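# Tuck chair under desk and park cart in bay

## Task

Shove the office chair fully under the desk so that it ends upright with every wheel on the floor; park the utility cart inside the yellow taped bay with all four wheels within the tape and none resting on it; keep the desk close to where it started, with its load still on top and nothing overhanging its edges; the robot must not topple or finish leaning, and at the end it must have released everything and backed away.

## Robot and tools

ROBOT. One TidyBot++: a wheeled base 0.54 m long, 0.50 m wide and 0.38 m high on four powered casters, carrying a single seven-joint arm with a two-finger gripper. The shoulder sits 0.12 m ahead of the base centre, 0.68 m up. Cameras: base_camera (fixed on the base, looking forward) and wrist_camera (looks along the hand). The arm begins folded with the hand aimed down, poking up to 0.08 m beyond the base front.

FRAMES. Base frame: origin on the floor below the base centre, x ahead, y to the left, z up, metres. Odometry frame: where the base frame was at the start. base_odometry gives x, y and heading (rad, left positive, -3.142 to 3.142) from wheel turns only, so slip shows up as travel. base_tilt gives forward and right lean in degrees.

move. One action per call, plus optional cameras (list of base_camera, wrist_camera or all; omitted means all, [] means none) and blocking (true or omitted: return once everything is at rest; false: return in about 0.5 s while motion continues). Action parts, started together:
- base: an object with any of translate_m (forward +), strafe_m (left +), both metres from -2 to 2, and rotate_rad (counter-clockwise from above +, -6.3 to 6.3). These are offsets relative to where the base is when the command begins, along its axes at that moment. Base moves give up after 14 s with time_out.
- joints: an object of absolute targets by name, radians: joint_1_rad (any angle; + is clockwise from above, opposite to base heading), joint_2_rad (-2.249 to 2.249, shoulder, 0 is upright, + leans forward), joint_3_rad (any angle), joint_4_rad (-2.579 to 2.579, elbow, 0 straight), joint_5_rad (any angle), joint_6_rad (-2.099 to 2.099, wrist), joint_7_rad (any angle; hand down, + is counter-clockwise from above, 1.57 puts the fingers opening left/right), and gripper_pos (0 fully open, about 85 mm gap, to 1 fully closed). Unbounded joints take the short way round; send steps below half a turn.
- target: one flat list of seven numbers [x, y, z, qw, qx, qy, qz], an absolute hand pose in the base frame, metres then a quaternion, same convention as hand_pose. With target, joints may contain only gripper_pos.
- speeds: caps for this action only: translate_m and strafe_m 0.05 to 0.5 m/s (give one of them for a combined move), rotate_rad 0.1 to 1.57 rad/s.
A new move overrides only the parts it names; others keep going. Unknown keys make a call invalid; out-of-range values get it refused, and a refusal or an unrequested stop cancels the rest of that reply's move, wait and finished_scene calls.

wait: seconds from 0 to 10, plus cameras; commands nothing, reports state. stop: brakes all running motions (cameras optional). zoom_image: camera (base_camera or wrist_camera) and region [x0, y0, x1, y1] in pixels of that camera's latest image, top-left origin, no more than 504 by 504. read_manual: section, only "licences". finished_scene: scene, the integer number of the scene you are ending; irreversible.

RESULT LINES. hand_pose: actual hand point (midway between finger pads; its z points along the fingers, fingers close along its y). hand_target: where joint targets would place it. joint_positions: angles read. base_status, joint_status, hand_status: done, moving, off_target, stopped, contact_stop, time_out, not_followed, torque_fault or limit_stop_at_motor_heat. The move line sums up the last action; earlier move shows a non-blocking one. pictures lists the order of returned images. on_its_own lists things the robot did unasked. motor_effort is percent of each motor's maximum, peak in brackets. Flags: ARM HIT (arm struck the base or itself), joint command not followed / pose unreachable (a safety check held back targets), MOTOR HOT, OVER-TEMPERATURE FAULT.

PRACTICAL NOTES. Hand targets usually land within about 3 cm; to fix, add (wanted minus hand_pose) to your last target. To keep a hand still, resend hand_target, not hand_pose. Held loads make the arm sag; correct rather than resending read angles. A blocked base or joint keeps straining toward its target, and a base status of done can hide a stall, so compare odometry and images. The arm neither avoids nor slows for furniture.

AVOID. Catching the arm on something above roughly 0.6 m while driving, pushing or pulling sideways with a raised or outstretched hand, or reaching far over nearby furniture: any of these can tip the robot; pulling the arm in or backing off rights it. Avoid driving the arm into objects (torque faults freeze the arm for 10 s), dropping things, releasing moving items, slamming, very hard shoves, squeezing or twisting the gripper against fixed parts, and holding stretched poses long enough to overheat. Push the chair and cart gently with the base or a low hand, keep the desk and its load undisturbed, then open the gripper and drive clear.

Each tool is called after "Call:" in YAML: its name, and indented under it one key for each argument.

## Session

Call:
move:

Scene clock: 0.00 s.
base_odometry: x=+0.000 y=+0.000 heading=+0.000
base_tilt: forward=-0.1 right=-0.1
base_status: not commanded
joint_positions: joint_1_rad=-0.019 joint_2_rad=-0.347 joint_3_rad=+3.124 joint_4_rad=-2.529 joint_5_rad=+0.040 joint_6_rad=-0.835 joint_7_rad=+1.597 gripper_pos=+0.000
joint_status: not commanded
motor_effort: joint_1_rad=+0 joint_2_rad=-2 joint_3_rad=+0 joint_4_rad=+16 joint_5_rad=+0 joint_6_rad=+1 joint_7_rad=+0
hand_pose: x=+0.2722 y=-0.0029 z=+0.5884 quat_wxyz=(+0.018, +0.997, +0.044, +0.062) (m; base frame)
hand_target: x=+0.2726 y=-0.0029 z=+0.5886 quat_wxyz=(+0.018, +0.997, +0.044, +0.063) (m; base frame)
hand_status: not commanded
pictures: base_camera, wrist_camera

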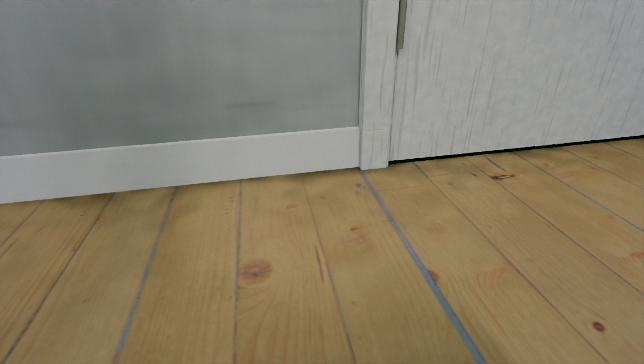

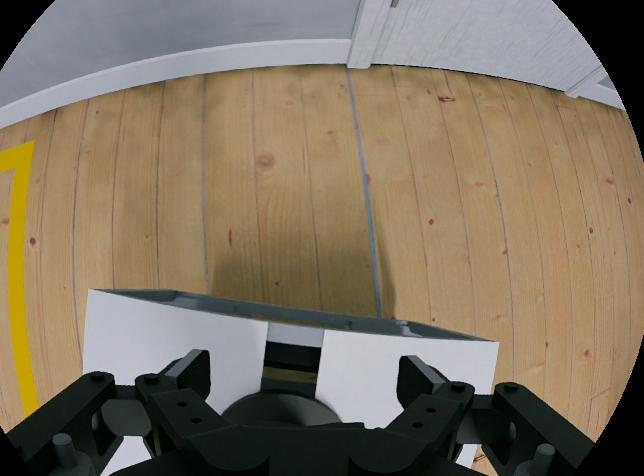

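Call:
move:
  joints: {"joint_6_rad":0.3}
  base: {"rotate_rad":0.9}

Call:
move:
  base: {"rotate_rad":1.2}

Call:
move:
  base: {"rotate_rad":1.2}

Call:
move:
  base: {"rotate_rad":1.2}

Call:
move:
  base: {"rotate_rad":1.2}

Scene clock: 16.00 s.
move: done
base_odometry: x=+0.000 y=+0.000 heading=+0.898
base_tilt: forward=-0.1 right=-0.1
base_status: done
joint_positions: joint_1_rad=-0.019 joint_2_rad=-0.347 joint_3_rad=+3.124 joint_4_rad=-2.528 joint_5_rad=+0.040 joint_6_rad=+0.240 joint_7_rad=+1.597 gripper_pos=+0.000
joint_status: all done
motor_effort: joint_1_rad=+0(1) joint_2_rad=-7(8) joint_3_rad=+0(1) joint_4_rad=+19(21) joint_5_rad=-1(1) joint_6_rad=+8(8) joint_7_rad=+0(1)
hand_pose: x=+0.5230 y=+0.0194 z=+0.7845 quat_wxyz=(+0.007, +0.824, +0.046, +0.565) (m; base frame)
hand_target: x=+0.5293 y=+0.0204 z=+0.8021 quat_wxyz=(+0.006, +0.807, +0.046, +0.589) (m; base frame)
hand_status: not commanded
pictures: base_camera, wrist_camera

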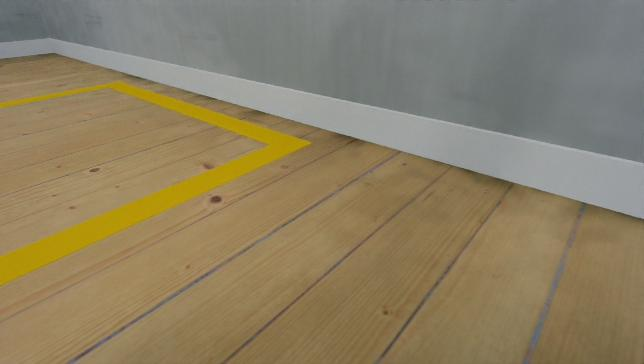

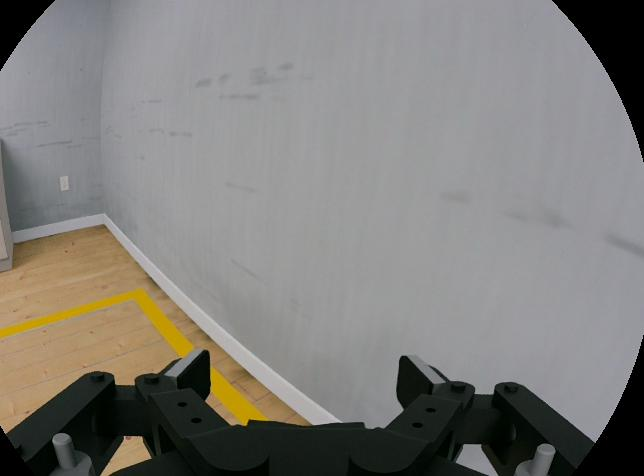

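Scene clock: 18.03 s.
move: done
base_odometry: x=+0.000 y=+0.000 heading=+2.097
base_tilt: forward=-0.1 right=-0.1
base_status: done
joint_positions: joint_1_rad=-0.019 joint_2_rad=-0.347 joint_3_rad=+3.124 joint_4_rad=-2.528 joint_5_rad=+0.040 joint_6_rad=+0.241 joint_7_rad=+1.597 gripper_pos=+0.000
joint_status: not commanded
motor_effort: joint_1_rad=+0(2) joint_2_rad=-7(8) joint_3_rad=+0(2) joint_4_rad=+20(20) joint_5_rad=-1(1) joint_6_rad=+8(9) joint_7_rad=+0(1)
hand_pose: x=+0.5231 y=+0.0194 z=+0.7848 quat_wxyz=(+0.007, +0.824, +0.046, +0.565) (m; base frame)
hand_target: x=+0.5293 y=+0.0204 z=+0.8021 quat_wxyz=(+0.006, +0.807, +0.046, +0.589) (m; base frame)
hand_status: not commanded
pictures: base_camera, wrist_camera

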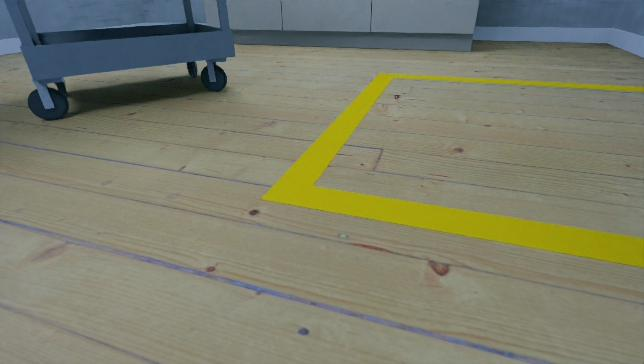

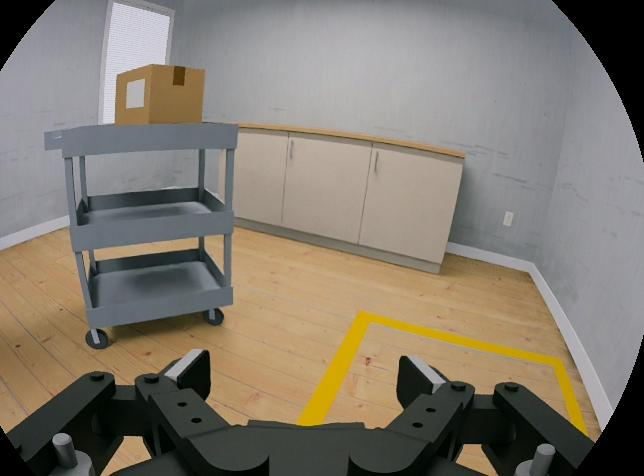

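Scene clock: 20.07 s.
move: done
base_odometry: x=+0.000 y=+0.000 heading=-2.988
base_tilt: forward=-0.1 right=-0.2
base_status: done
joint_positions: joint_1_rad=-0.019 joint_2_rad=-0.347 joint_3_rad=+3.124 joint_4_rad=-2.528 joint_5_rad=+0.040 joint_6_rad=+0.241 joint_7_rad=+1.597 gripper_pos=+0.000
joint_status: not commanded
motor_effort: joint_1_rad=+0(2) joint_2_rad=-6(8) joint_3_rad=+1(2) joint_4_rad=+19(21) joint_5_rad=-1(1) joint_6_rad=+8(9) joint_7_rad=+1(1)
hand_pose: x=+0.5231 y=+0.0195 z=+0.7848 quat_wxyz=(+0.007, +0.824, +0.046, +0.565) (m; base frame)
hand_target: x=+0.5293 y=+0.0204 z=+0.8021 quat_wxyz=(+0.006, +0.807, +0.046, +0.589) (m; base frame)
hand_status: not commanded
pictures: base_camera, wrist_camera

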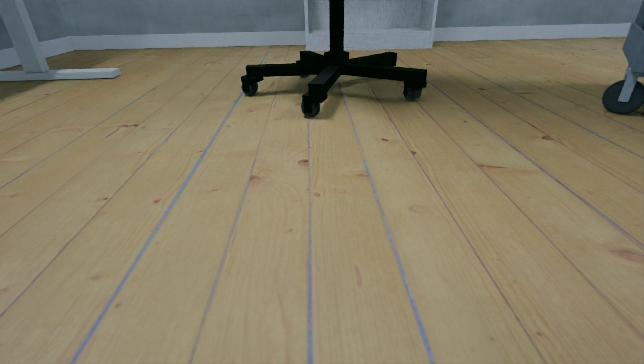

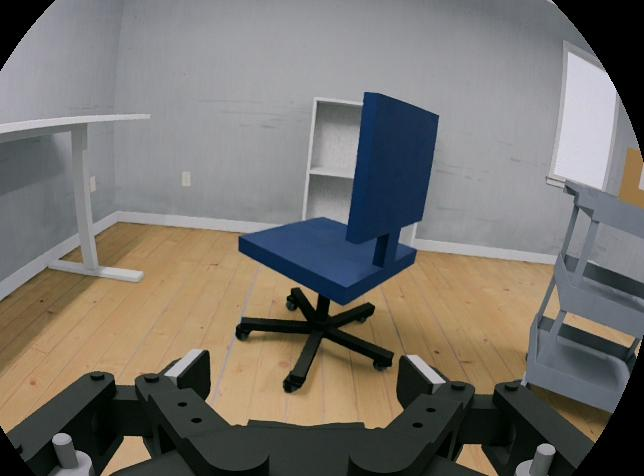

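Scene clock: 22.10 s.
move: done
base_odometry: x=+0.000 y=+0.000 heading=-1.789
base_tilt: forward=-0.1 right=-0.1
base_status: done
joint_positions: joint_1_rad=-0.019 joint_2_rad=-0.347 joint_3_rad=+3.124 joint_4_rad=-2.528 joint_5_rad=+0.040 joint_6_rad=+0.242 joint_7_rad=+1.597 gripper_pos=+0.000
joint_status: not commanded
motor_effort: joint_1_rad=+0(2) joint_2_rad=-7(8) joint_3_rad=+1(2) joint_4_rad=+21(21) joint_5_rad=-1(1) joint_6_rad=+8(9) joint_7_rad=+0(1)
hand_pose: x=+0.5232 y=+0.0195 z=+0.7849 quat_wxyz=(+0.007, +0.824, +0.046, +0.565) (m; base frame)
hand_target: x=+0.5293 y=+0.0204 z=+0.8021 quat_wxyz=(+0.006, +0.807, +0.046, +0.589) (m; base frame)
hand_status: not commanded
pictures: base_camera, wrist_camera

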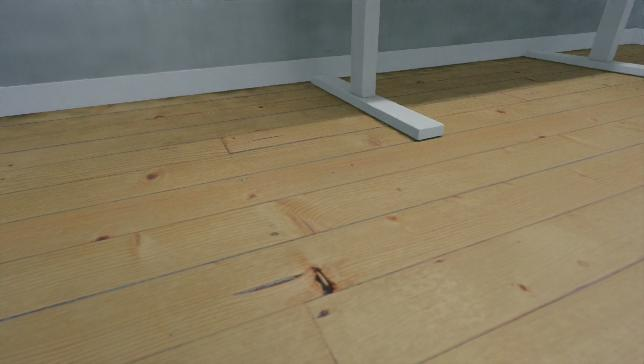

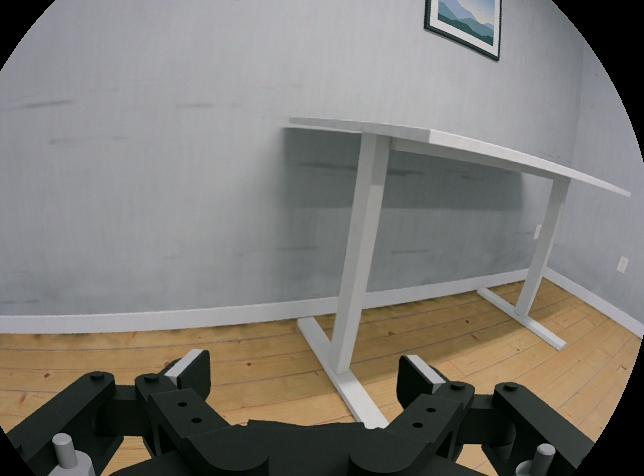

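Scene clock: 24.13 s.
move: done
base_odometry: x=+0.000 y=+0.000 heading=-0.591
base_tilt: forward=-0.1 right=-0.2
base_status: done
joint_positions: joint_1_rad=-0.019 joint_2_rad=-0.347 joint_3_rad=+3.124 joint_4_rad=-2.528 joint_5_rad=+0.040 joint_6_rad=+0.242 joint_7_rad=+1.597 gripper_pos=+0.000
joint_status: not commanded
motor_effort: joint_1_rad=+0(1) joint_2_rad=-7(8) joint_3_rad=+1(2) joint_4_rad=+20(20) joint_5_rad=-1(1) joint_6_rad=+8(9) joint_7_rad=+1(2)
hand_pose: x=+0.5232 y=+0.0195 z=+0.7849 quat_wxyz=(+0.007, +0.824, +0.046, +0.565) (m; base frame)
hand_target: x=+0.5293 y=+0.0204 z=+0.8021 quat_wxyz=(+0.006, +0.807, +0.046, +0.589) (m; base frame)
hand_status: not commanded
pictures: base_camera, wrist_camera

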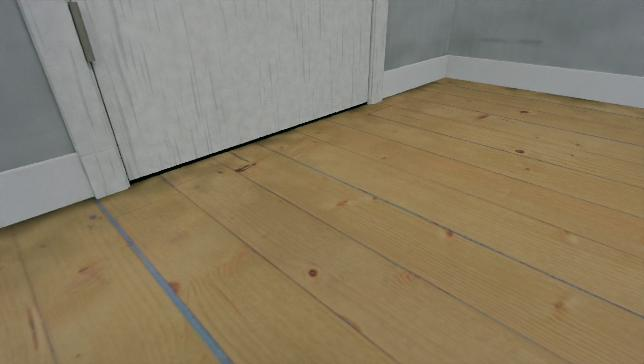

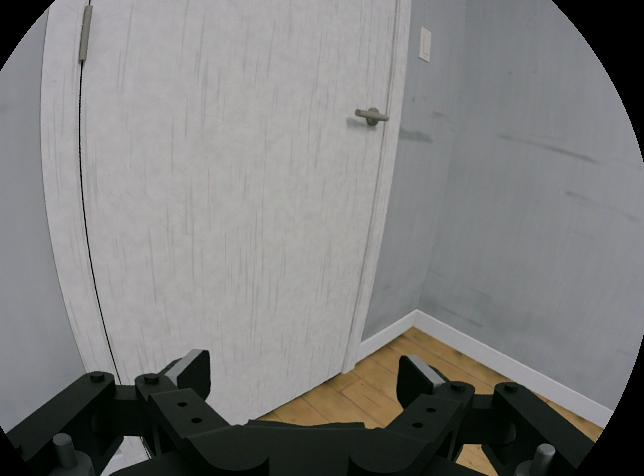

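Call:
move:
  base: {"translate_m":-1.438,"strafe_m":1.443}

Call:
move:
  base: {"rotate_rad":-2.229}

Call:
move:
  base: {"rotate_rad":0.65}

Scene clock: 82.13 s.
move: done
base_odometry: x=-0.390 y=+1.999 heading=-0.590
base_tilt: forward=-0.1 right=-0.2
base_status: done
joint_positions: joint_1_rad=-0.019 joint_2_rad=-0.347 joint_3_rad=+3.124 joint_4_rad=-2.528 joint_5_rad=+0.040 joint_6_rad=+0.243 joint_7_rad=+1.597 gripper_pos=+0.000
joint_status: not commanded
motor_effort: joint_1_rad=+0(1) joint_2_rad=-6(9) joint_3_rad=+0(2) joint_4_rad=+20(21) joint_5_rad=-1(1) joint_6_rad=+8(9) joint_7_rad=+1(1)
hand_pose: x=+0.5233 y=+0.0195 z=+0.7852 quat_wxyz=(+0.007, +0.823, +0.046, +0.566) (m; base frame)
hand_target: x=+0.5293 y=+0.0204 z=+0.8021 quat_wxyz=(+0.006, +0.807, +0.046, +0.589) (m; base frame)
hand_status: not commanded
pictures: base_camera, wrist_camera

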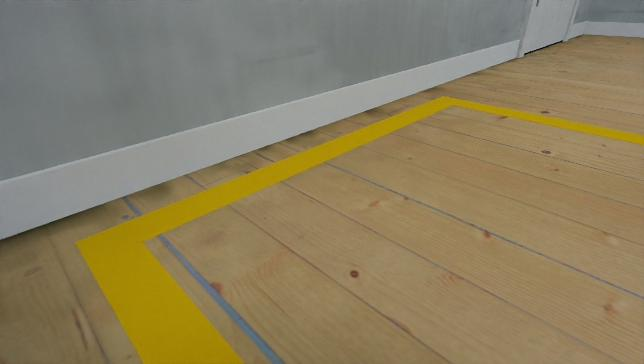

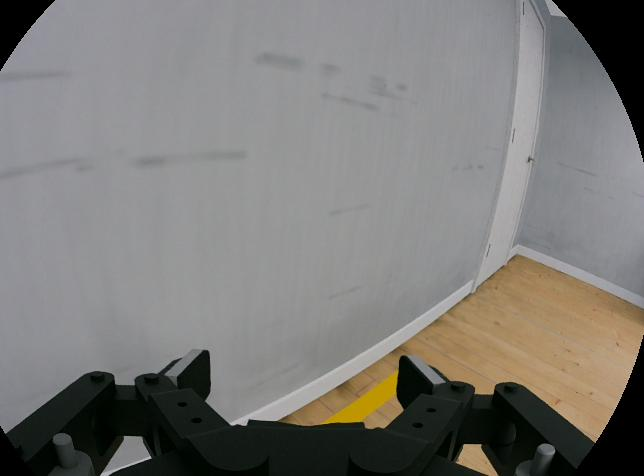

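Scene clock: 84.90 s.
move: done
base_odometry: x=-0.390 y=+1.999 heading=-2.818
base_tilt: forward=-0.1 right=-0.1
base_status: done
joint_positions: joint_1_rad=-0.019 joint_2_rad=-0.347 joint_3_rad=+3.124 joint_4_rad=-2.528 joint_5_rad=+0.040 joint_6_rad=+0.243 joint_7_rad=+1.597 gripper_pos=+0.000
joint_status: not commanded
motor_effort: joint_1_rad=+0(1) joint_2_rad=-7(8) joint_3_rad=+0(2) joint_4_rad=+20(20) joint_5_rad=-1(1) joint_6_rad=+8(9) joint_7_rad=+0(1)
hand_pose: x=+0.5233 y=+0.0195 z=+0.7853 quat_wxyz=(+0.007, +0.823, +0.046, +0.566) (m; base frame)
hand_target: x=+0.5293 y=+0.0204 z=+0.8021 quat_wxyz=(+0.006, +0.807, +0.046, +0.589) (m; base frame)
hand_status: not commanded
pictures: base_camera, wrist_camera

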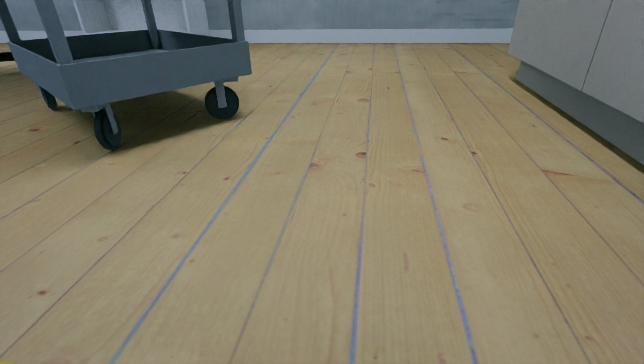

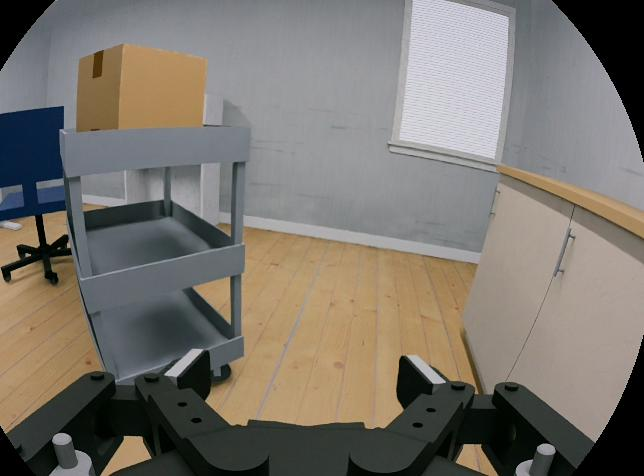

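Scene clock: 86.47 s.
move: done
base_odometry: x=-0.390 y=+2.000 heading=-2.171
base_tilt: forward=-0.1 right=-0.1
base_status: done
joint_positions: joint_1_rad=-0.019 joint_2_rad=-0.347 joint_3_rad=+3.124 joint_4_rad=-2.528 joint_5_rad=+0.040 joint_6_rad=+0.243 joint_7_rad=+1.597 gripper_pos=+0.000
joint_status: not commanded
motor_effort: joint_1_rad=+0(1) joint_2_rad=-6(8) joint_3_rad=+0(2) joint_4_rad=+19(21) joint_5_rad=-1(1) joint_6_rad=+8(8) joint_7_rad=+1(1)
hand_pose: x=+0.5233 y=+0.0196 z=+0.7853 quat_wxyz=(+0.007, +0.823, +0.046, +0.566) (m; base frame)
hand_target: x=+0.5293 y=+0.0204 z=+0.8021 quat_wxyz=(+0.006, +0.807, +0.046, +0.589) (m; base frame)
hand_status: not commanded
pictures: base_camera, wrist_camera

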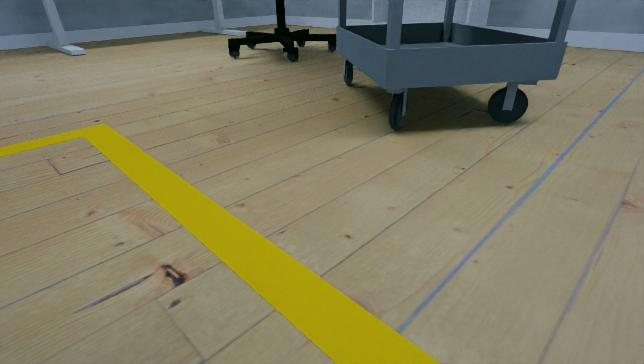

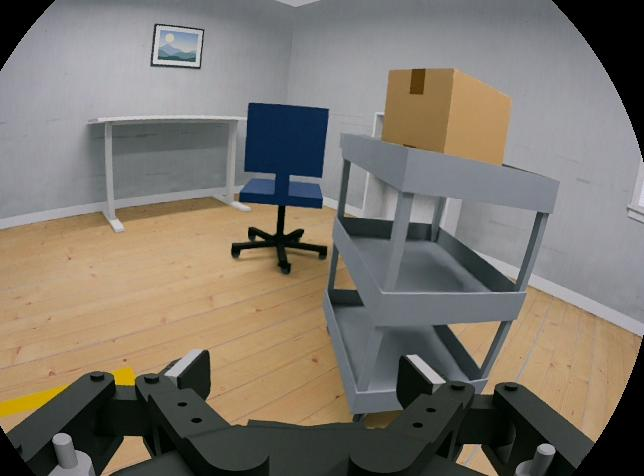

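Call:
move:
  base: {"rotate_rad":-0.65}

Call:
move:
  base: {"strafe_m":-0.22}

Call:
move:
  base: {"translate_m":1.65}

Call:
move:
  base: {"rotate_rad":2.42}

Scene clock: 110.07 s.
move: done
base_odometry: x=-0.390 y=+2.000 heading=-2.819
base_tilt: forward=-0.1 right=-0.1
base_status: done
joint_positions: joint_1_rad=-0.019 joint_2_rad=-0.347 joint_3_rad=+3.124 joint_4_rad=-2.528 joint_5_rad=+0.040 joint_6_rad=+0.243 joint_7_rad=+1.597 gripper_pos=+0.000
joint_status: not commanded
motor_effort: joint_1_rad=+0(2) joint_2_rad=-7(8) joint_3_rad=+0(2) joint_4_rad=+19(21) joint_5_rad=-1(1) joint_6_rad=+8(9) joint_7_rad=+1(1)
hand_pose: x=+0.5233 y=+0.0195 z=+0.7853 quat_wxyz=(+0.007, +0.823, +0.046, +0.566) (m; base frame)
hand_target: x=+0.5293 y=+0.0204 z=+0.8021 quat_wxyz=(+0.006, +0.807, +0.046, +0.589) (m; base frame)
hand_status: not commanded
pictures: base_camera, wrist_camera

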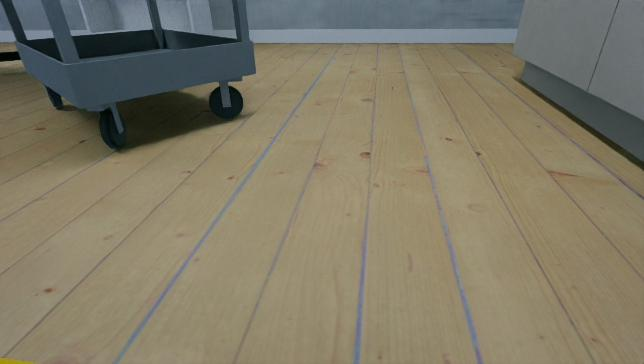

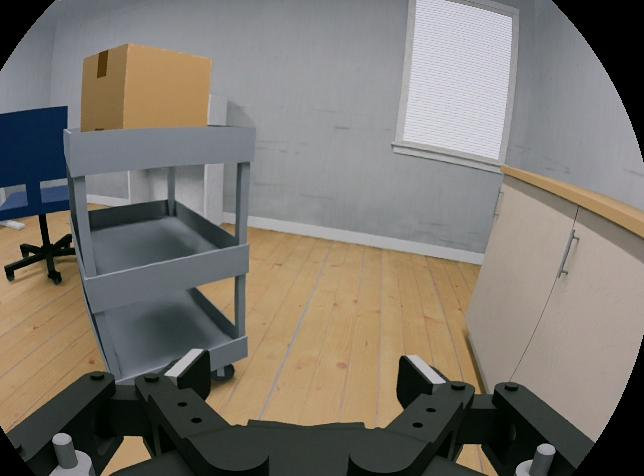

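Scene clock: 111.70 s.
move: done
base_odometry: x=-0.460 y=+2.208 heading=-2.820
base_tilt: forward=-0.1 right=-0.1
base_status: done
joint_positions: joint_1_rad=-0.019 joint_2_rad=-0.347 joint_3_rad=+3.124 joint_4_rad=-2.528 joint_5_rad=+0.040 joint_6_rad=+0.243 joint_7_rad=+1.597 gripper_pos=+0.000
joint_status: not commanded
motor_effort: joint_1_rad=+0(1) joint_2_rad=-7(8) joint_3_rad=+0(2) joint_4_rad=+20(21) joint_5_rad=-1(1) joint_6_rad=+9(9) joint_7_rad=+0(1)
hand_pose: x=+0.5233 y=+0.0194 z=+0.7853 quat_wxyz=(+0.007, +0.823, +0.046, +0.566) (m; base frame)
hand_target: x=+0.5293 y=+0.0204 z=+0.8021 quat_wxyz=(+0.006, +0.807, +0.046, +0.589) (m; base frame)
hand_status: not commanded
pictures: base_camera, wrist_camera

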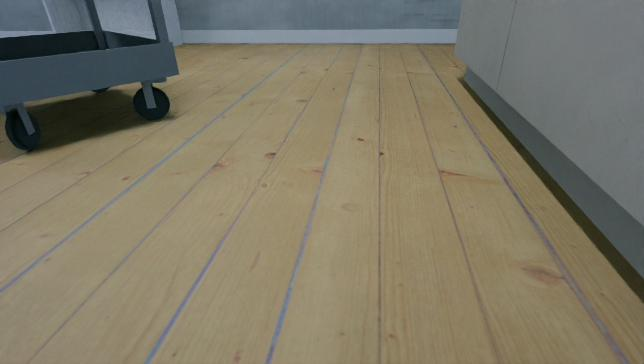

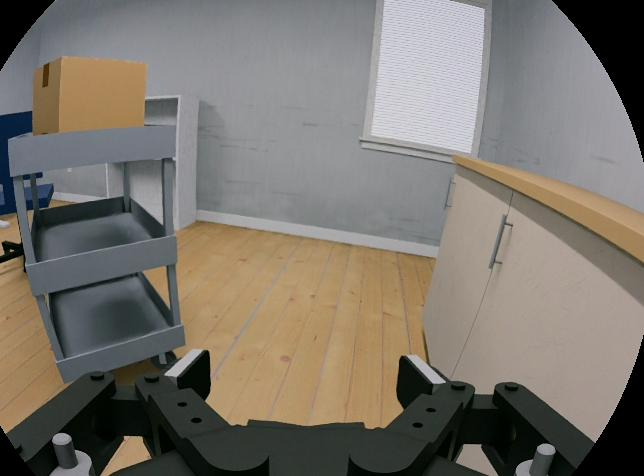

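Scene clock: 116.17 s.
move: done
base_odometry: x=-2.026 y=+1.687 heading=-2.820
base_tilt: forward=-0.1 right=-0.1
base_status: done
joint_positions: joint_1_rad=-0.019 joint_2_rad=-0.347 joint_3_rad=+3.124 joint_4_rad=-2.528 joint_5_rad=+0.040 joint_6_rad=+0.244 joint_7_rad=+1.597 gripper_pos=+0.000
joint_status: not commanded
motor_effort: joint_1_rad=-1(1) joint_2_rad=-7(10) joint_3_rad=+0(1) joint_4_rad=+19(21) joint_5_rad=-1(1) joint_6_rad=+8(9) joint_7_rad=+1(1)
hand_pose: x=+0.5234 y=+0.0194 z=+0.7856 quat_wxyz=(+0.007, +0.823, +0.046, +0.566) (m; base frame)
hand_target: x=+0.5293 y=+0.0204 z=+0.8021 quat_wxyz=(+0.006, +0.807, +0.046, +0.589) (m; base frame)
hand_status: not commanded
pictures: base_camera, wrist_camera

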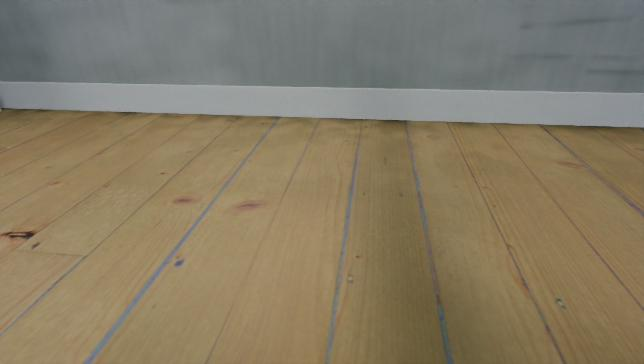

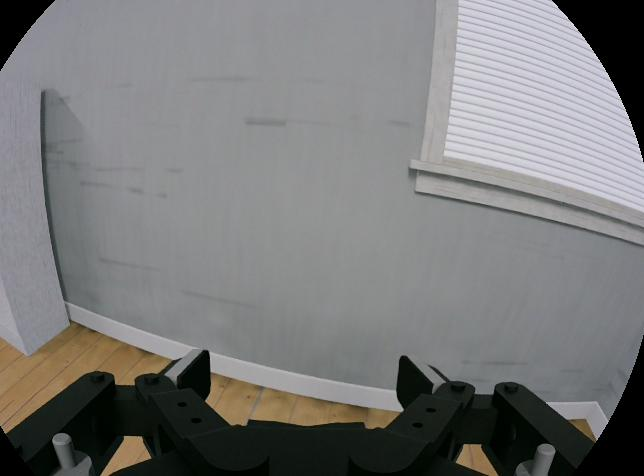

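Scene clock: 119.00 s.
move: done
base_odometry: x=-2.026 y=+1.687 heading=-0.402
base_tilt: forward=-0.1 right=-0.2
base_status: done
joint_positions: joint_1_rad=-0.019 joint_2_rad=-0.347 joint_3_rad=+3.124 joint_4_rad=-2.528 joint_5_rad=+0.040 joint_6_rad=+0.244 joint_7_rad=+1.597 gripper_pos=+0.000
joint_status: not commanded
motor_effort: joint_1_rad=+0(1) joint_2_rad=-7(8) joint_3_rad=+0(2) joint_4_rad=+19(21) joint_5_rad=-1(1) joint_6_rad=+8(9) joint_7_rad=+0(1)
hand_pose: x=+0.5234 y=+0.0194 z=+0.7856 quat_wxyz=(+0.007, +0.823, +0.046, +0.566) (m; base frame)
hand_target: x=+0.5293 y=+0.0204 z=+0.8021 quat_wxyz=(+0.006, +0.807, +0.046, +0.589) (m; base frame)
hand_status: not commanded
pictures: base_camera, wrist_camera

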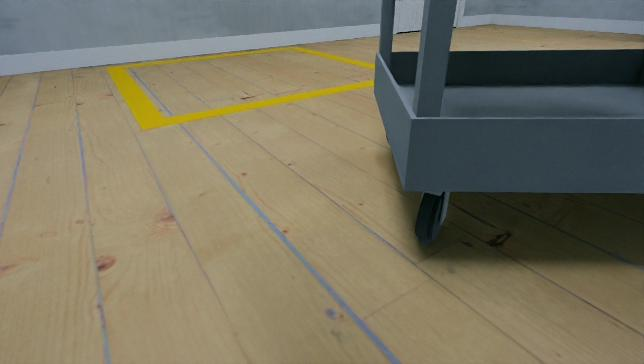

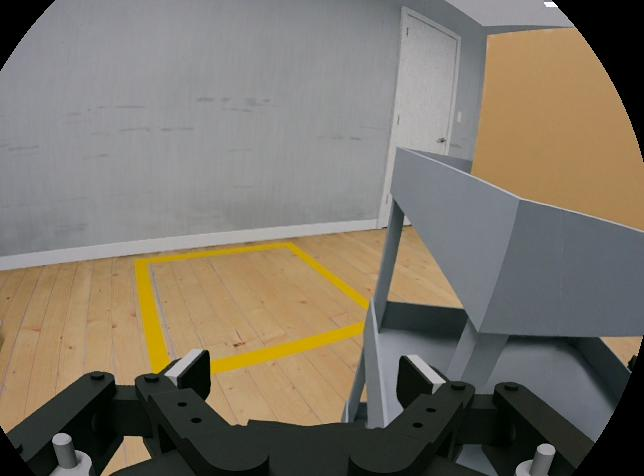

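Call:
move:
  joints: {"joint_6_rad":-0.835}

Call:
move:
  joints: {"joint_1_rad":3.0}
  base: {"strafe_m":-0.46}

Call:
move:
  base: {"translate_m":0.25}
  speeds: {"translate_m":0.12}

Scene clock: 153.00 s.
move: done
base_odometry: x=-2.026 y=+1.687 heading=-0.402
base_tilt: forward=-0.1 right=-0.1
base_status: not commanded
joint_positions: joint_1_rad=-0.019 joint_2_rad=-0.347 joint_3_rad=+3.124 joint_4_rad=-2.530 joint_5_rad=+0.040 joint_6_rad=-0.773 joint_7_rad=+1.597 gripper_pos=+0.000
joint_status: all done
motor_effort: joint_1_rad=-1(1) joint_2_rad=-3(7) joint_3_rad=+0(1) joint_4_rad=+15(20) joint_5_rad=+0(1) joint_6_rad=+2(8) joint_7_rad=+0(1)
hand_pose: x=+0.2908 y=-0.0017 z=+0.5910 quat_wxyz=(+0.018, +0.995, +0.044, +0.093) (m; base frame)
hand_target: x=+0.2726 y=-0.0029 z=+0.5886 quat_wxyz=(+0.018, +0.997, +0.044, +0.063) (m; base frame)
hand_status: not commanded
pictures: base_camera, wrist_camera

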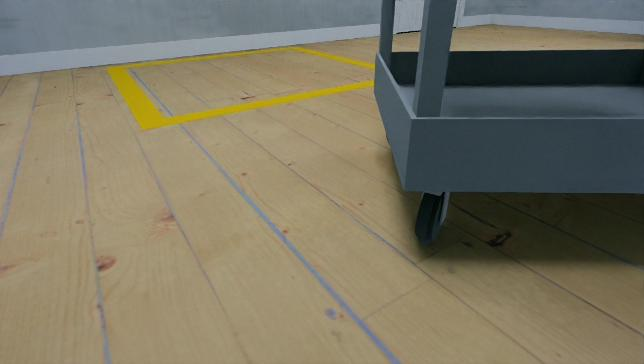

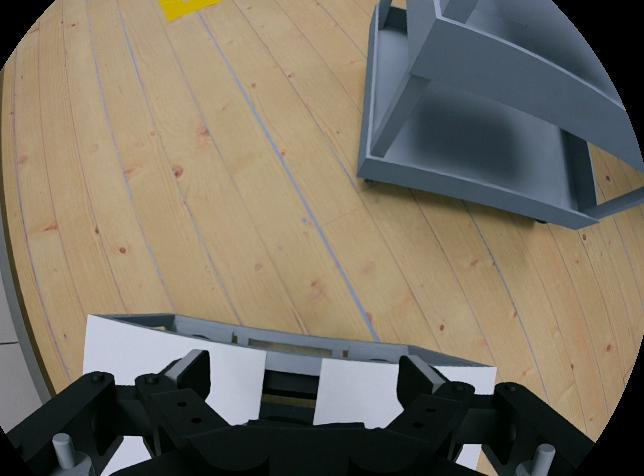

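Scene clock: 156.83 s.
move: done
base_odometry: x=-2.206 y=+1.263 heading=-0.401
base_tilt: forward=-0.1 right=-0.1
base_status: done
joint_positions: joint_1_rad=+2.981 joint_2_rad=-0.347 joint_3_rad=+3.124 joint_4_rad=-2.530 joint_5_rad=+0.040 joint_6_rad=-0.773 joint_7_rad=+1.597 gripper_pos=+0.000
joint_status: all done
motor_effort: joint_1_rad=-1(2) joint_2_rad=-3(4) joint_3_rad=+0(1) joint_4_rad=+16(17) joint_5_rad=+0(1) joint_6_rad=+1(2) joint_7_rad=+1(2)
hand_pose: x=-0.0511 y=-0.0225 z=+0.5910 quat_wxyz=(+0.094, +0.114, -0.989, -0.011) (m; base frame)
hand_target: x=-0.0338 y=-0.0159 z=+0.5886 quat_wxyz=(+0.064, +0.104, -0.992, -0.014) (m; base frame)
hand_status: not commanded
pictures: base_camera, wrist_camera

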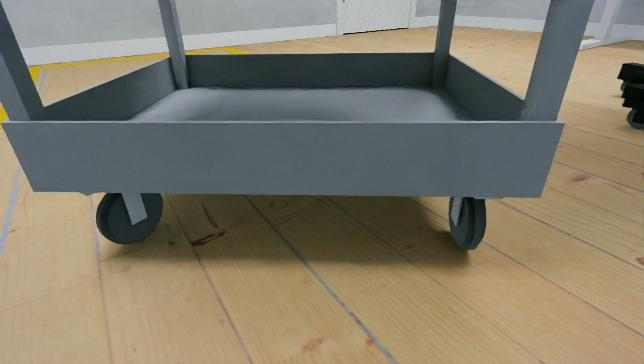

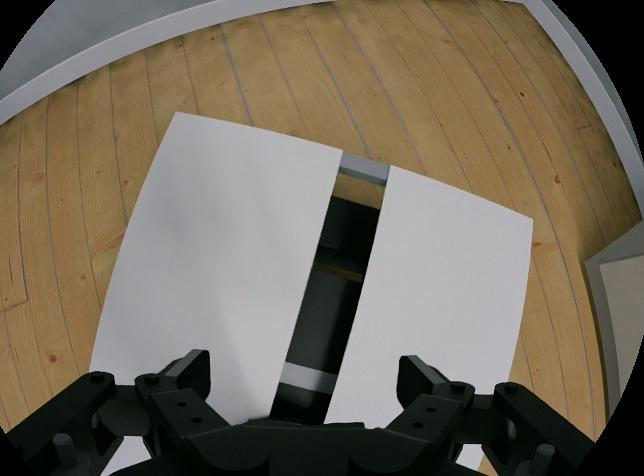

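Scene clock: 159.47 s.
move: done
base_odometry: x=-1.975 y=+1.165 heading=-0.401
base_tilt: forward=-0.1 right=-0.1
base_status: done
joint_positions: joint_1_rad=+2.981 joint_2_rad=-0.347 joint_3_rad=+3.124 joint_4_rad=-2.530 joint_5_rad=+0.040 joint_6_rad=-0.776 joint_7_rad=+1.597 gripper_pos=+0.000
joint_status: not commanded
motor_effort: joint_1_rad=-1(1) joint_2_rad=-3(6) joint_3_rad=+0(1) joint_4_rad=+16(17) joint_5_rad=+0(1) joint_6_rad=+1(3) joint_7_rad=+1(2)
hand_pose: x=-0.0503 y=-0.0223 z=+0.5908 quat_wxyz=(+0.092, +0.114, -0.989, -0.011) (m; base frame)
hand_target: x=-0.0338 y=-0.0159 z=+0.5886 quat_wxyz=(+0.064, +0.104, -0.992, -0.014) (m; base frame)
hand_status: not commanded
pictures: base_camera, wrist_camera

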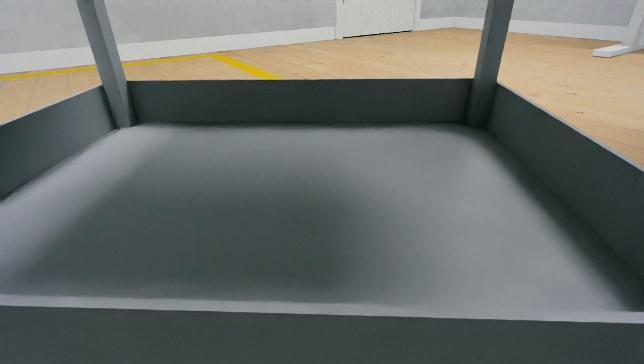

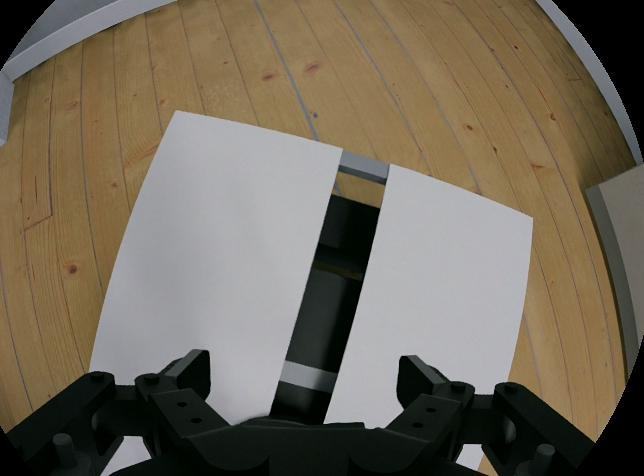

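Call:
move:
  base: {"translate_m":0.2,"strafe_m":-0.05}
  speeds: {"translate_m":0.08}

Call:
move:
  base: {"translate_m":0.35,"strafe_m":0.08,"rotate_rad":0.25}
  speeds: {"translate_m":0.12,"rotate_rad":0.1}

Scene clock: 173.60 s.
move: done
base_odometry: x=-1.810 y=+1.041 heading=-0.401
base_tilt: forward=-0.1 right=-0.1
base_status: done
joint_positions: joint_1_rad=+2.982 joint_2_rad=-0.347 joint_3_rad=+3.124 joint_4_rad=-2.530 joint_5_rad=+0.040 joint_6_rad=-0.777 joint_7_rad=+1.597 gripper_pos=+0.000
joint_status: not commanded
motor_effort: joint_1_rad=-1(1) joint_2_rad=-3(4) joint_3_rad=+0(1) joint_4_rad=+15(16) joint_5_rad=+0(1) joint_6_rad=+2(3) joint_7_rad=+0(1)
hand_pose: x=-0.0500 y=-0.0221 z=+0.5908 quat_wxyz=(+0.092, +0.114, -0.989, -0.011) (m; base frame)
hand_target: x=-0.0338 y=-0.0159 z=+0.5886 quat_wxyz=(+0.064, +0.104, -0.992, -0.014) (m; base frame)
hand_status: not commanded
pictures: base_camera, wrist_camera

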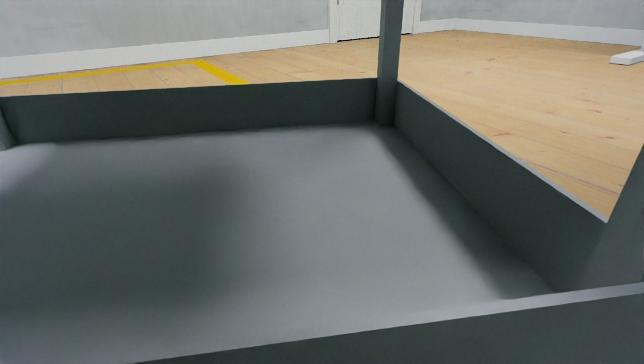

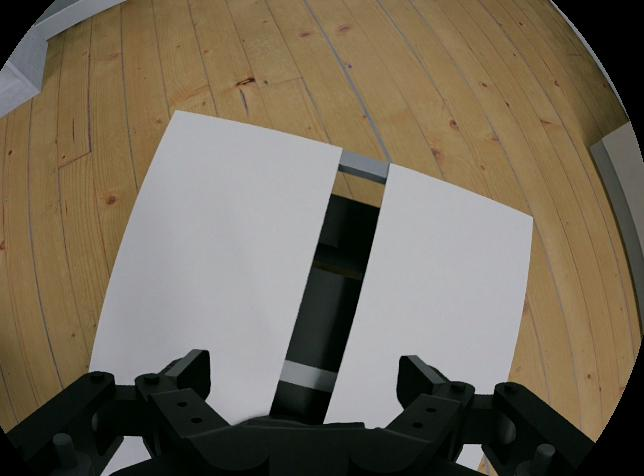

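Scene clock: 177.10 s.
move: done
base_odometry: x=-1.457 y=+0.978 heading=-0.150
base_tilt: forward=+0.0 right=-0.1
base_status: done
joint_positions: joint_1_rad=+2.982 joint_2_rad=-0.347 joint_3_rad=+3.124 joint_4_rad=-2.530 joint_5_rad=+0.040 joint_6_rad=-0.779 joint_7_rad=+1.597 gripper_pos=+0.000
joint_status: not commanded
motor_effort: joint_1_rad=-1(1) joint_2_rad=-3(5) joint_3_rad=+0(1) joint_4_rad=+14(17) joint_5_rad=+0(1) joint_6_rad=+2(3) joint_7_rad=+0(1)
hand_pose: x=-0.0496 y=-0.0219 z=+0.5907 quat_wxyz=(+0.091, +0.113, -0.989, -0.011) (m; base frame)
hand_target: x=-0.0338 y=-0.0159 z=+0.5886 quat_wxyz=(+0.064, +0.104, -0.992, -0.014) (m; base frame)
hand_status: not commanded
pictures: base_camera, wrist_camera

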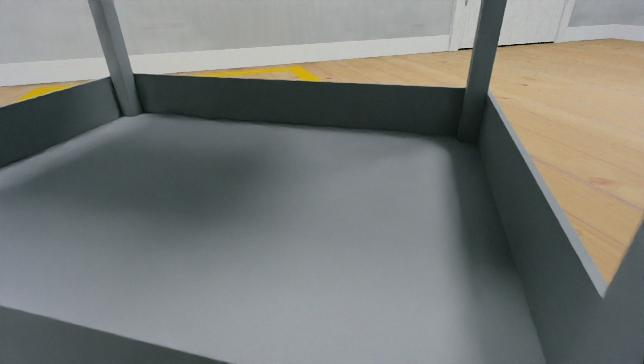

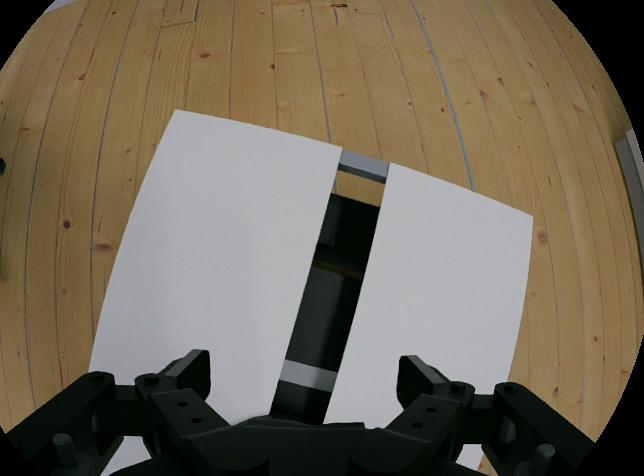

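Call:
move:
  base: {"translate_m":0.38,"strafe_m":0.06,"rotate_rad":0.33}
  speeds: {"translate_m":0.12,"rotate_rad":0.11}

Scene clock: 192.33 s.
move: done
base_odometry: x=-1.072 y=+0.981 heading=+0.182
base_tilt: forward=-0.1 right=-0.1
base_status: done
joint_positions: joint_1_rad=+2.983 joint_2_rad=-0.347 joint_3_rad=+3.124 joint_4_rad=-2.530 joint_5_rad=+0.040 joint_6_rad=-0.779 joint_7_rad=+1.597 gripper_pos=+0.000
joint_status: not commanded
motor_effort: joint_1_rad=+0(1) joint_2_rad=-2(5) joint_3_rad=+0(1) joint_4_rad=+16(17) joint_5_rad=+0(1) joint_6_rad=+2(2) joint_7_rad=+1(1)
hand_pose: x=-0.0495 y=-0.0218 z=+0.5906 quat_wxyz=(+0.091, +0.113, -0.989, -0.011) (m; base frame)
hand_target: x=-0.0338 y=-0.0159 z=+0.5886 quat_wxyz=(+0.064, +0.104, -0.992, -0.014) (m; base frame)
hand_status: not commanded
pictures: base_camera, wrist_camera

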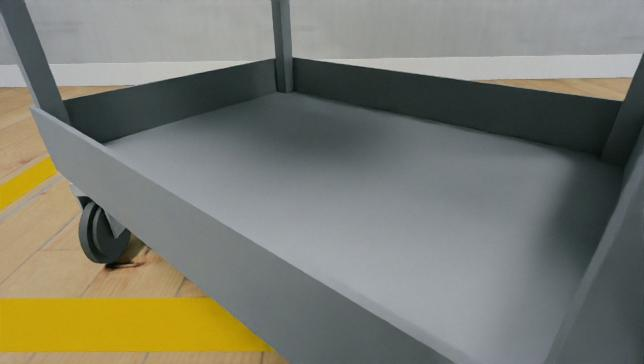

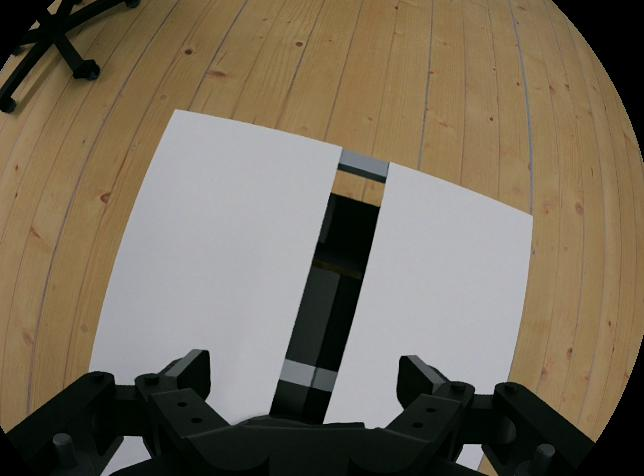

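Call:
move:
  base: {"translate_m":-0.2}

Call:
move:
  base: {"rotate_rad":0.26,"strafe_m":-0.17}

Scene clock: 213.27 s.
move: done
base_odometry: x=-1.269 y=+0.945 heading=+0.182
base_tilt: forward=-0.1 right=-0.1
base_status: done
joint_positions: joint_1_rad=+2.983 joint_2_rad=-0.345 joint_3_rad=+3.124 joint_4_rad=-2.529 joint_5_rad=+0.040 joint_6_rad=-0.780 joint_7_rad=+1.597 gripper_pos=+0.000
joint_status: not commanded
motor_effort: joint_1_rad=+0(1) joint_2_rad=-2(5) joint_3_rad=+0(1) joint_4_rad=+15(18) joint_5_rad=+0(1) joint_6_rad=+2(3) joint_7_rad=+1(1)
hand_pose: x=-0.0498 y=-0.0219 z=+0.5907 quat_wxyz=(+0.090, +0.113, -0.989, -0.011) (m; base frame)
hand_target: x=-0.0338 y=-0.0159 z=+0.5886 quat_wxyz=(+0.064, +0.104, -0.992, -0.014) (m; base frame)
hand_status: not commanded
pictures: base_camera, wrist_camera

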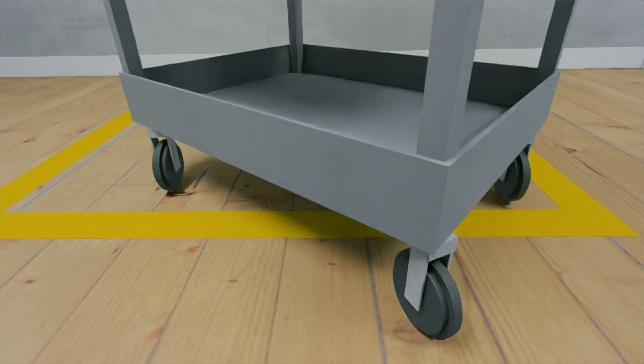

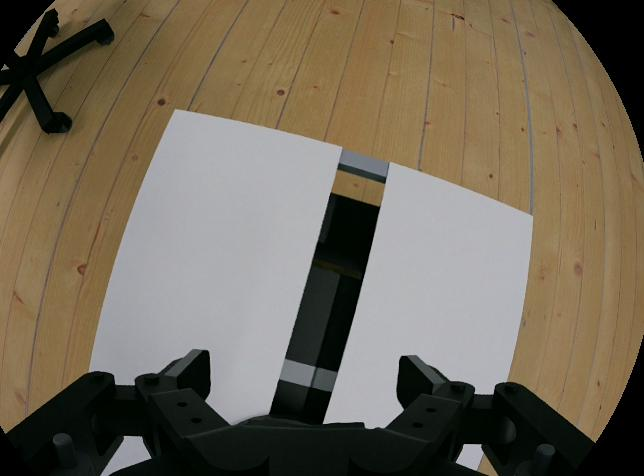

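Scene clock: 214.77 s.
move: done
base_odometry: x=-1.238 y=+0.777 heading=+0.443
base_tilt: forward=-0.1 right=-0.1
base_status: done
joint_positions: joint_1_rad=+2.983 joint_2_rad=-0.345 joint_3_rad=+3.124 joint_4_rad=-2.529 joint_5_rad=+0.040 joint_6_rad=-0.780 joint_7_rad=+1.597 gripper_pos=+0.000
joint_status: not commanded
motor_effort: joint_1_rad=-1(1) joint_2_rad=-3(4) joint_3_rad=+0(1) joint_4_rad=+15(17) joint_5_rad=+0(1) joint_6_rad=+2(2) joint_7_rad=-1(1)
hand_pose: x=-0.0498 y=-0.0218 z=+0.5907 quat_wxyz=(+0.090, +0.113, -0.989, -0.011) (m; base frame)
hand_target: x=-0.0338 y=-0.0159 z=+0.5886 quat_wxyz=(+0.064, +0.104, -0.992, -0.014) (m; base frame)
hand_status: not commanded
pictures: base_camera, wrist_camera

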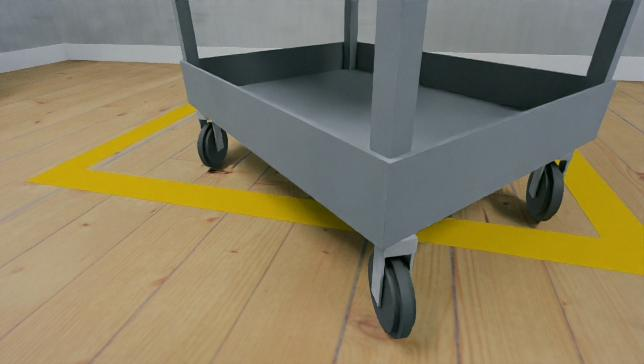

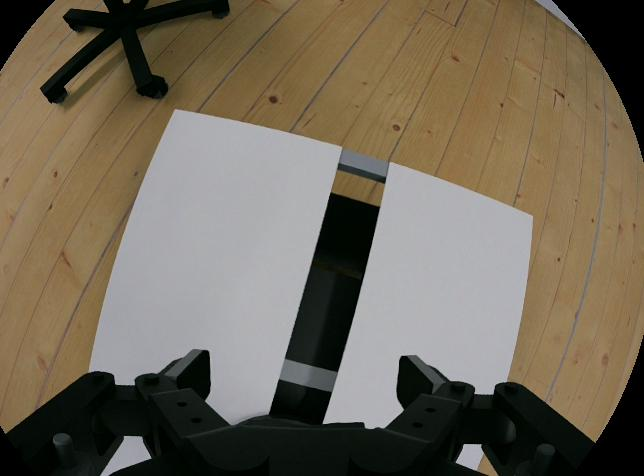

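Call:
move:
  base: {"translate_m":0.5,"strafe_m":-0.03}
  speeds: {"translate_m":0.1}

Call:
move:
  base: {"translate_m":-0.3}

Scene clock: 232.67 s.
move: time_out
base_odometry: x=-0.776 y=+0.964 heading=+0.443
base_tilt: forward=-0.1 right=-0.2
base_status: translate_m time_out (by the wheels' count: +0.497 of +0.500); strafe_m time_out (by the wheels' count: -0.030 of -0.030)
joint_positions: joint_1_rad=+2.984 joint_2_rad=-0.346 joint_3_rad=+3.124 joint_4_rad=-2.529 joint_5_rad=+0.040 joint_6_rad=-0.781 joint_7_rad=+1.597 gripper_pos=+0.000
joint_status: not commanded
motor_effort: joint_1_rad=+0(1) joint_2_rad=-3(6) joint_3_rad=+0(2) joint_4_rad=+16(18) joint_5_rad=-1(1) joint_6_rad=+2(3) joint_7_rad=+0(1)
hand_pose: x=-0.0494 y=-0.0216 z=+0.5907 quat_wxyz=(+0.090, +0.113, -0.989, -0.012) (m; base frame)
hand_target: x=-0.0338 y=-0.0159 z=+0.5886 quat_wxyz=(+0.064, +0.104, -0.992, -0.014) (m; base frame)
hand_status: not commanded
pictures: base_camera, wrist_camera

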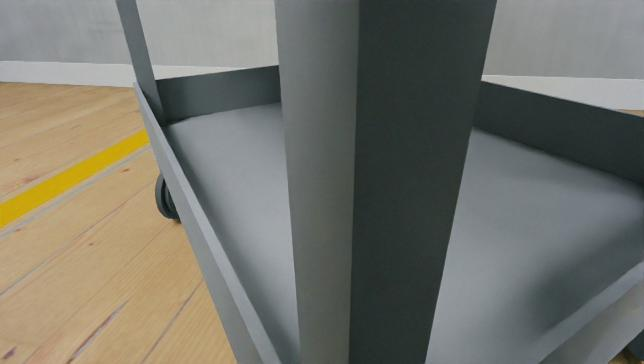

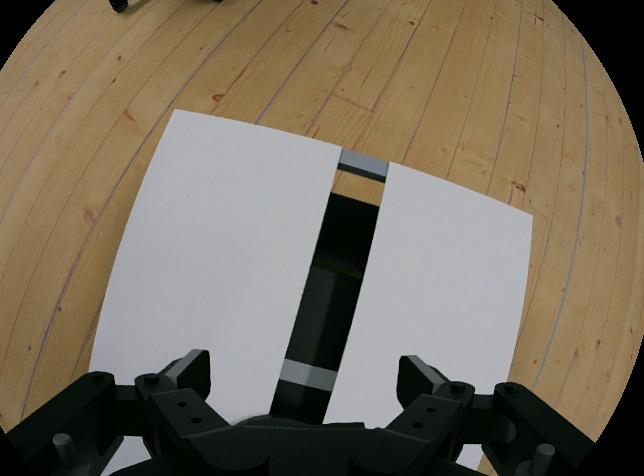

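not run: a stop that you did not command came earlier in this reply.

Call:
move:
  base: {"translate_m":-0.3}

Scene clock: 237.37 s.
move: done
base_odometry: x=-1.047 y=+0.835 heading=+0.444
base_tilt: forward=-0.1 right=-0.1
base_status: done
joint_positions: joint_1_rad=+2.984 joint_2_rad=-0.346 joint_3_rad=+3.124 joint_4_rad=-2.529 joint_5_rad=+0.040 joint_6_rad=-0.781 joint_7_rad=+1.597 gripper_pos=+0.000
joint_status: not commanded
motor_effort: joint_1_rad=-1(1) joint_2_rad=-2(5) joint_3_rad=+0(1) joint_4_rad=+15(17) joint_5_rad=-1(1) joint_6_rad=+2(3) joint_7_rad=+0(1)
hand_pose: x=-0.0492 y=-0.0216 z=+0.5907 quat_wxyz=(+0.090, +0.113, -0.990, -0.012) (m; base frame)
hand_target: x=-0.0338 y=-0.0159 z=+0.5886 quat_wxyz=(+0.064, +0.104, -0.992, -0.014) (m; base frame)
hand_status: not commanded
pictures: base_camera, wrist_camera

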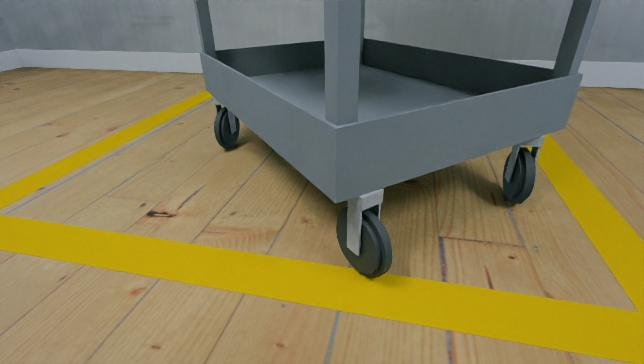

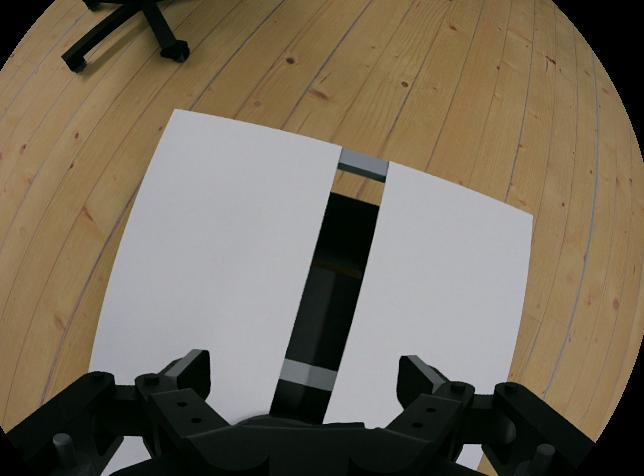

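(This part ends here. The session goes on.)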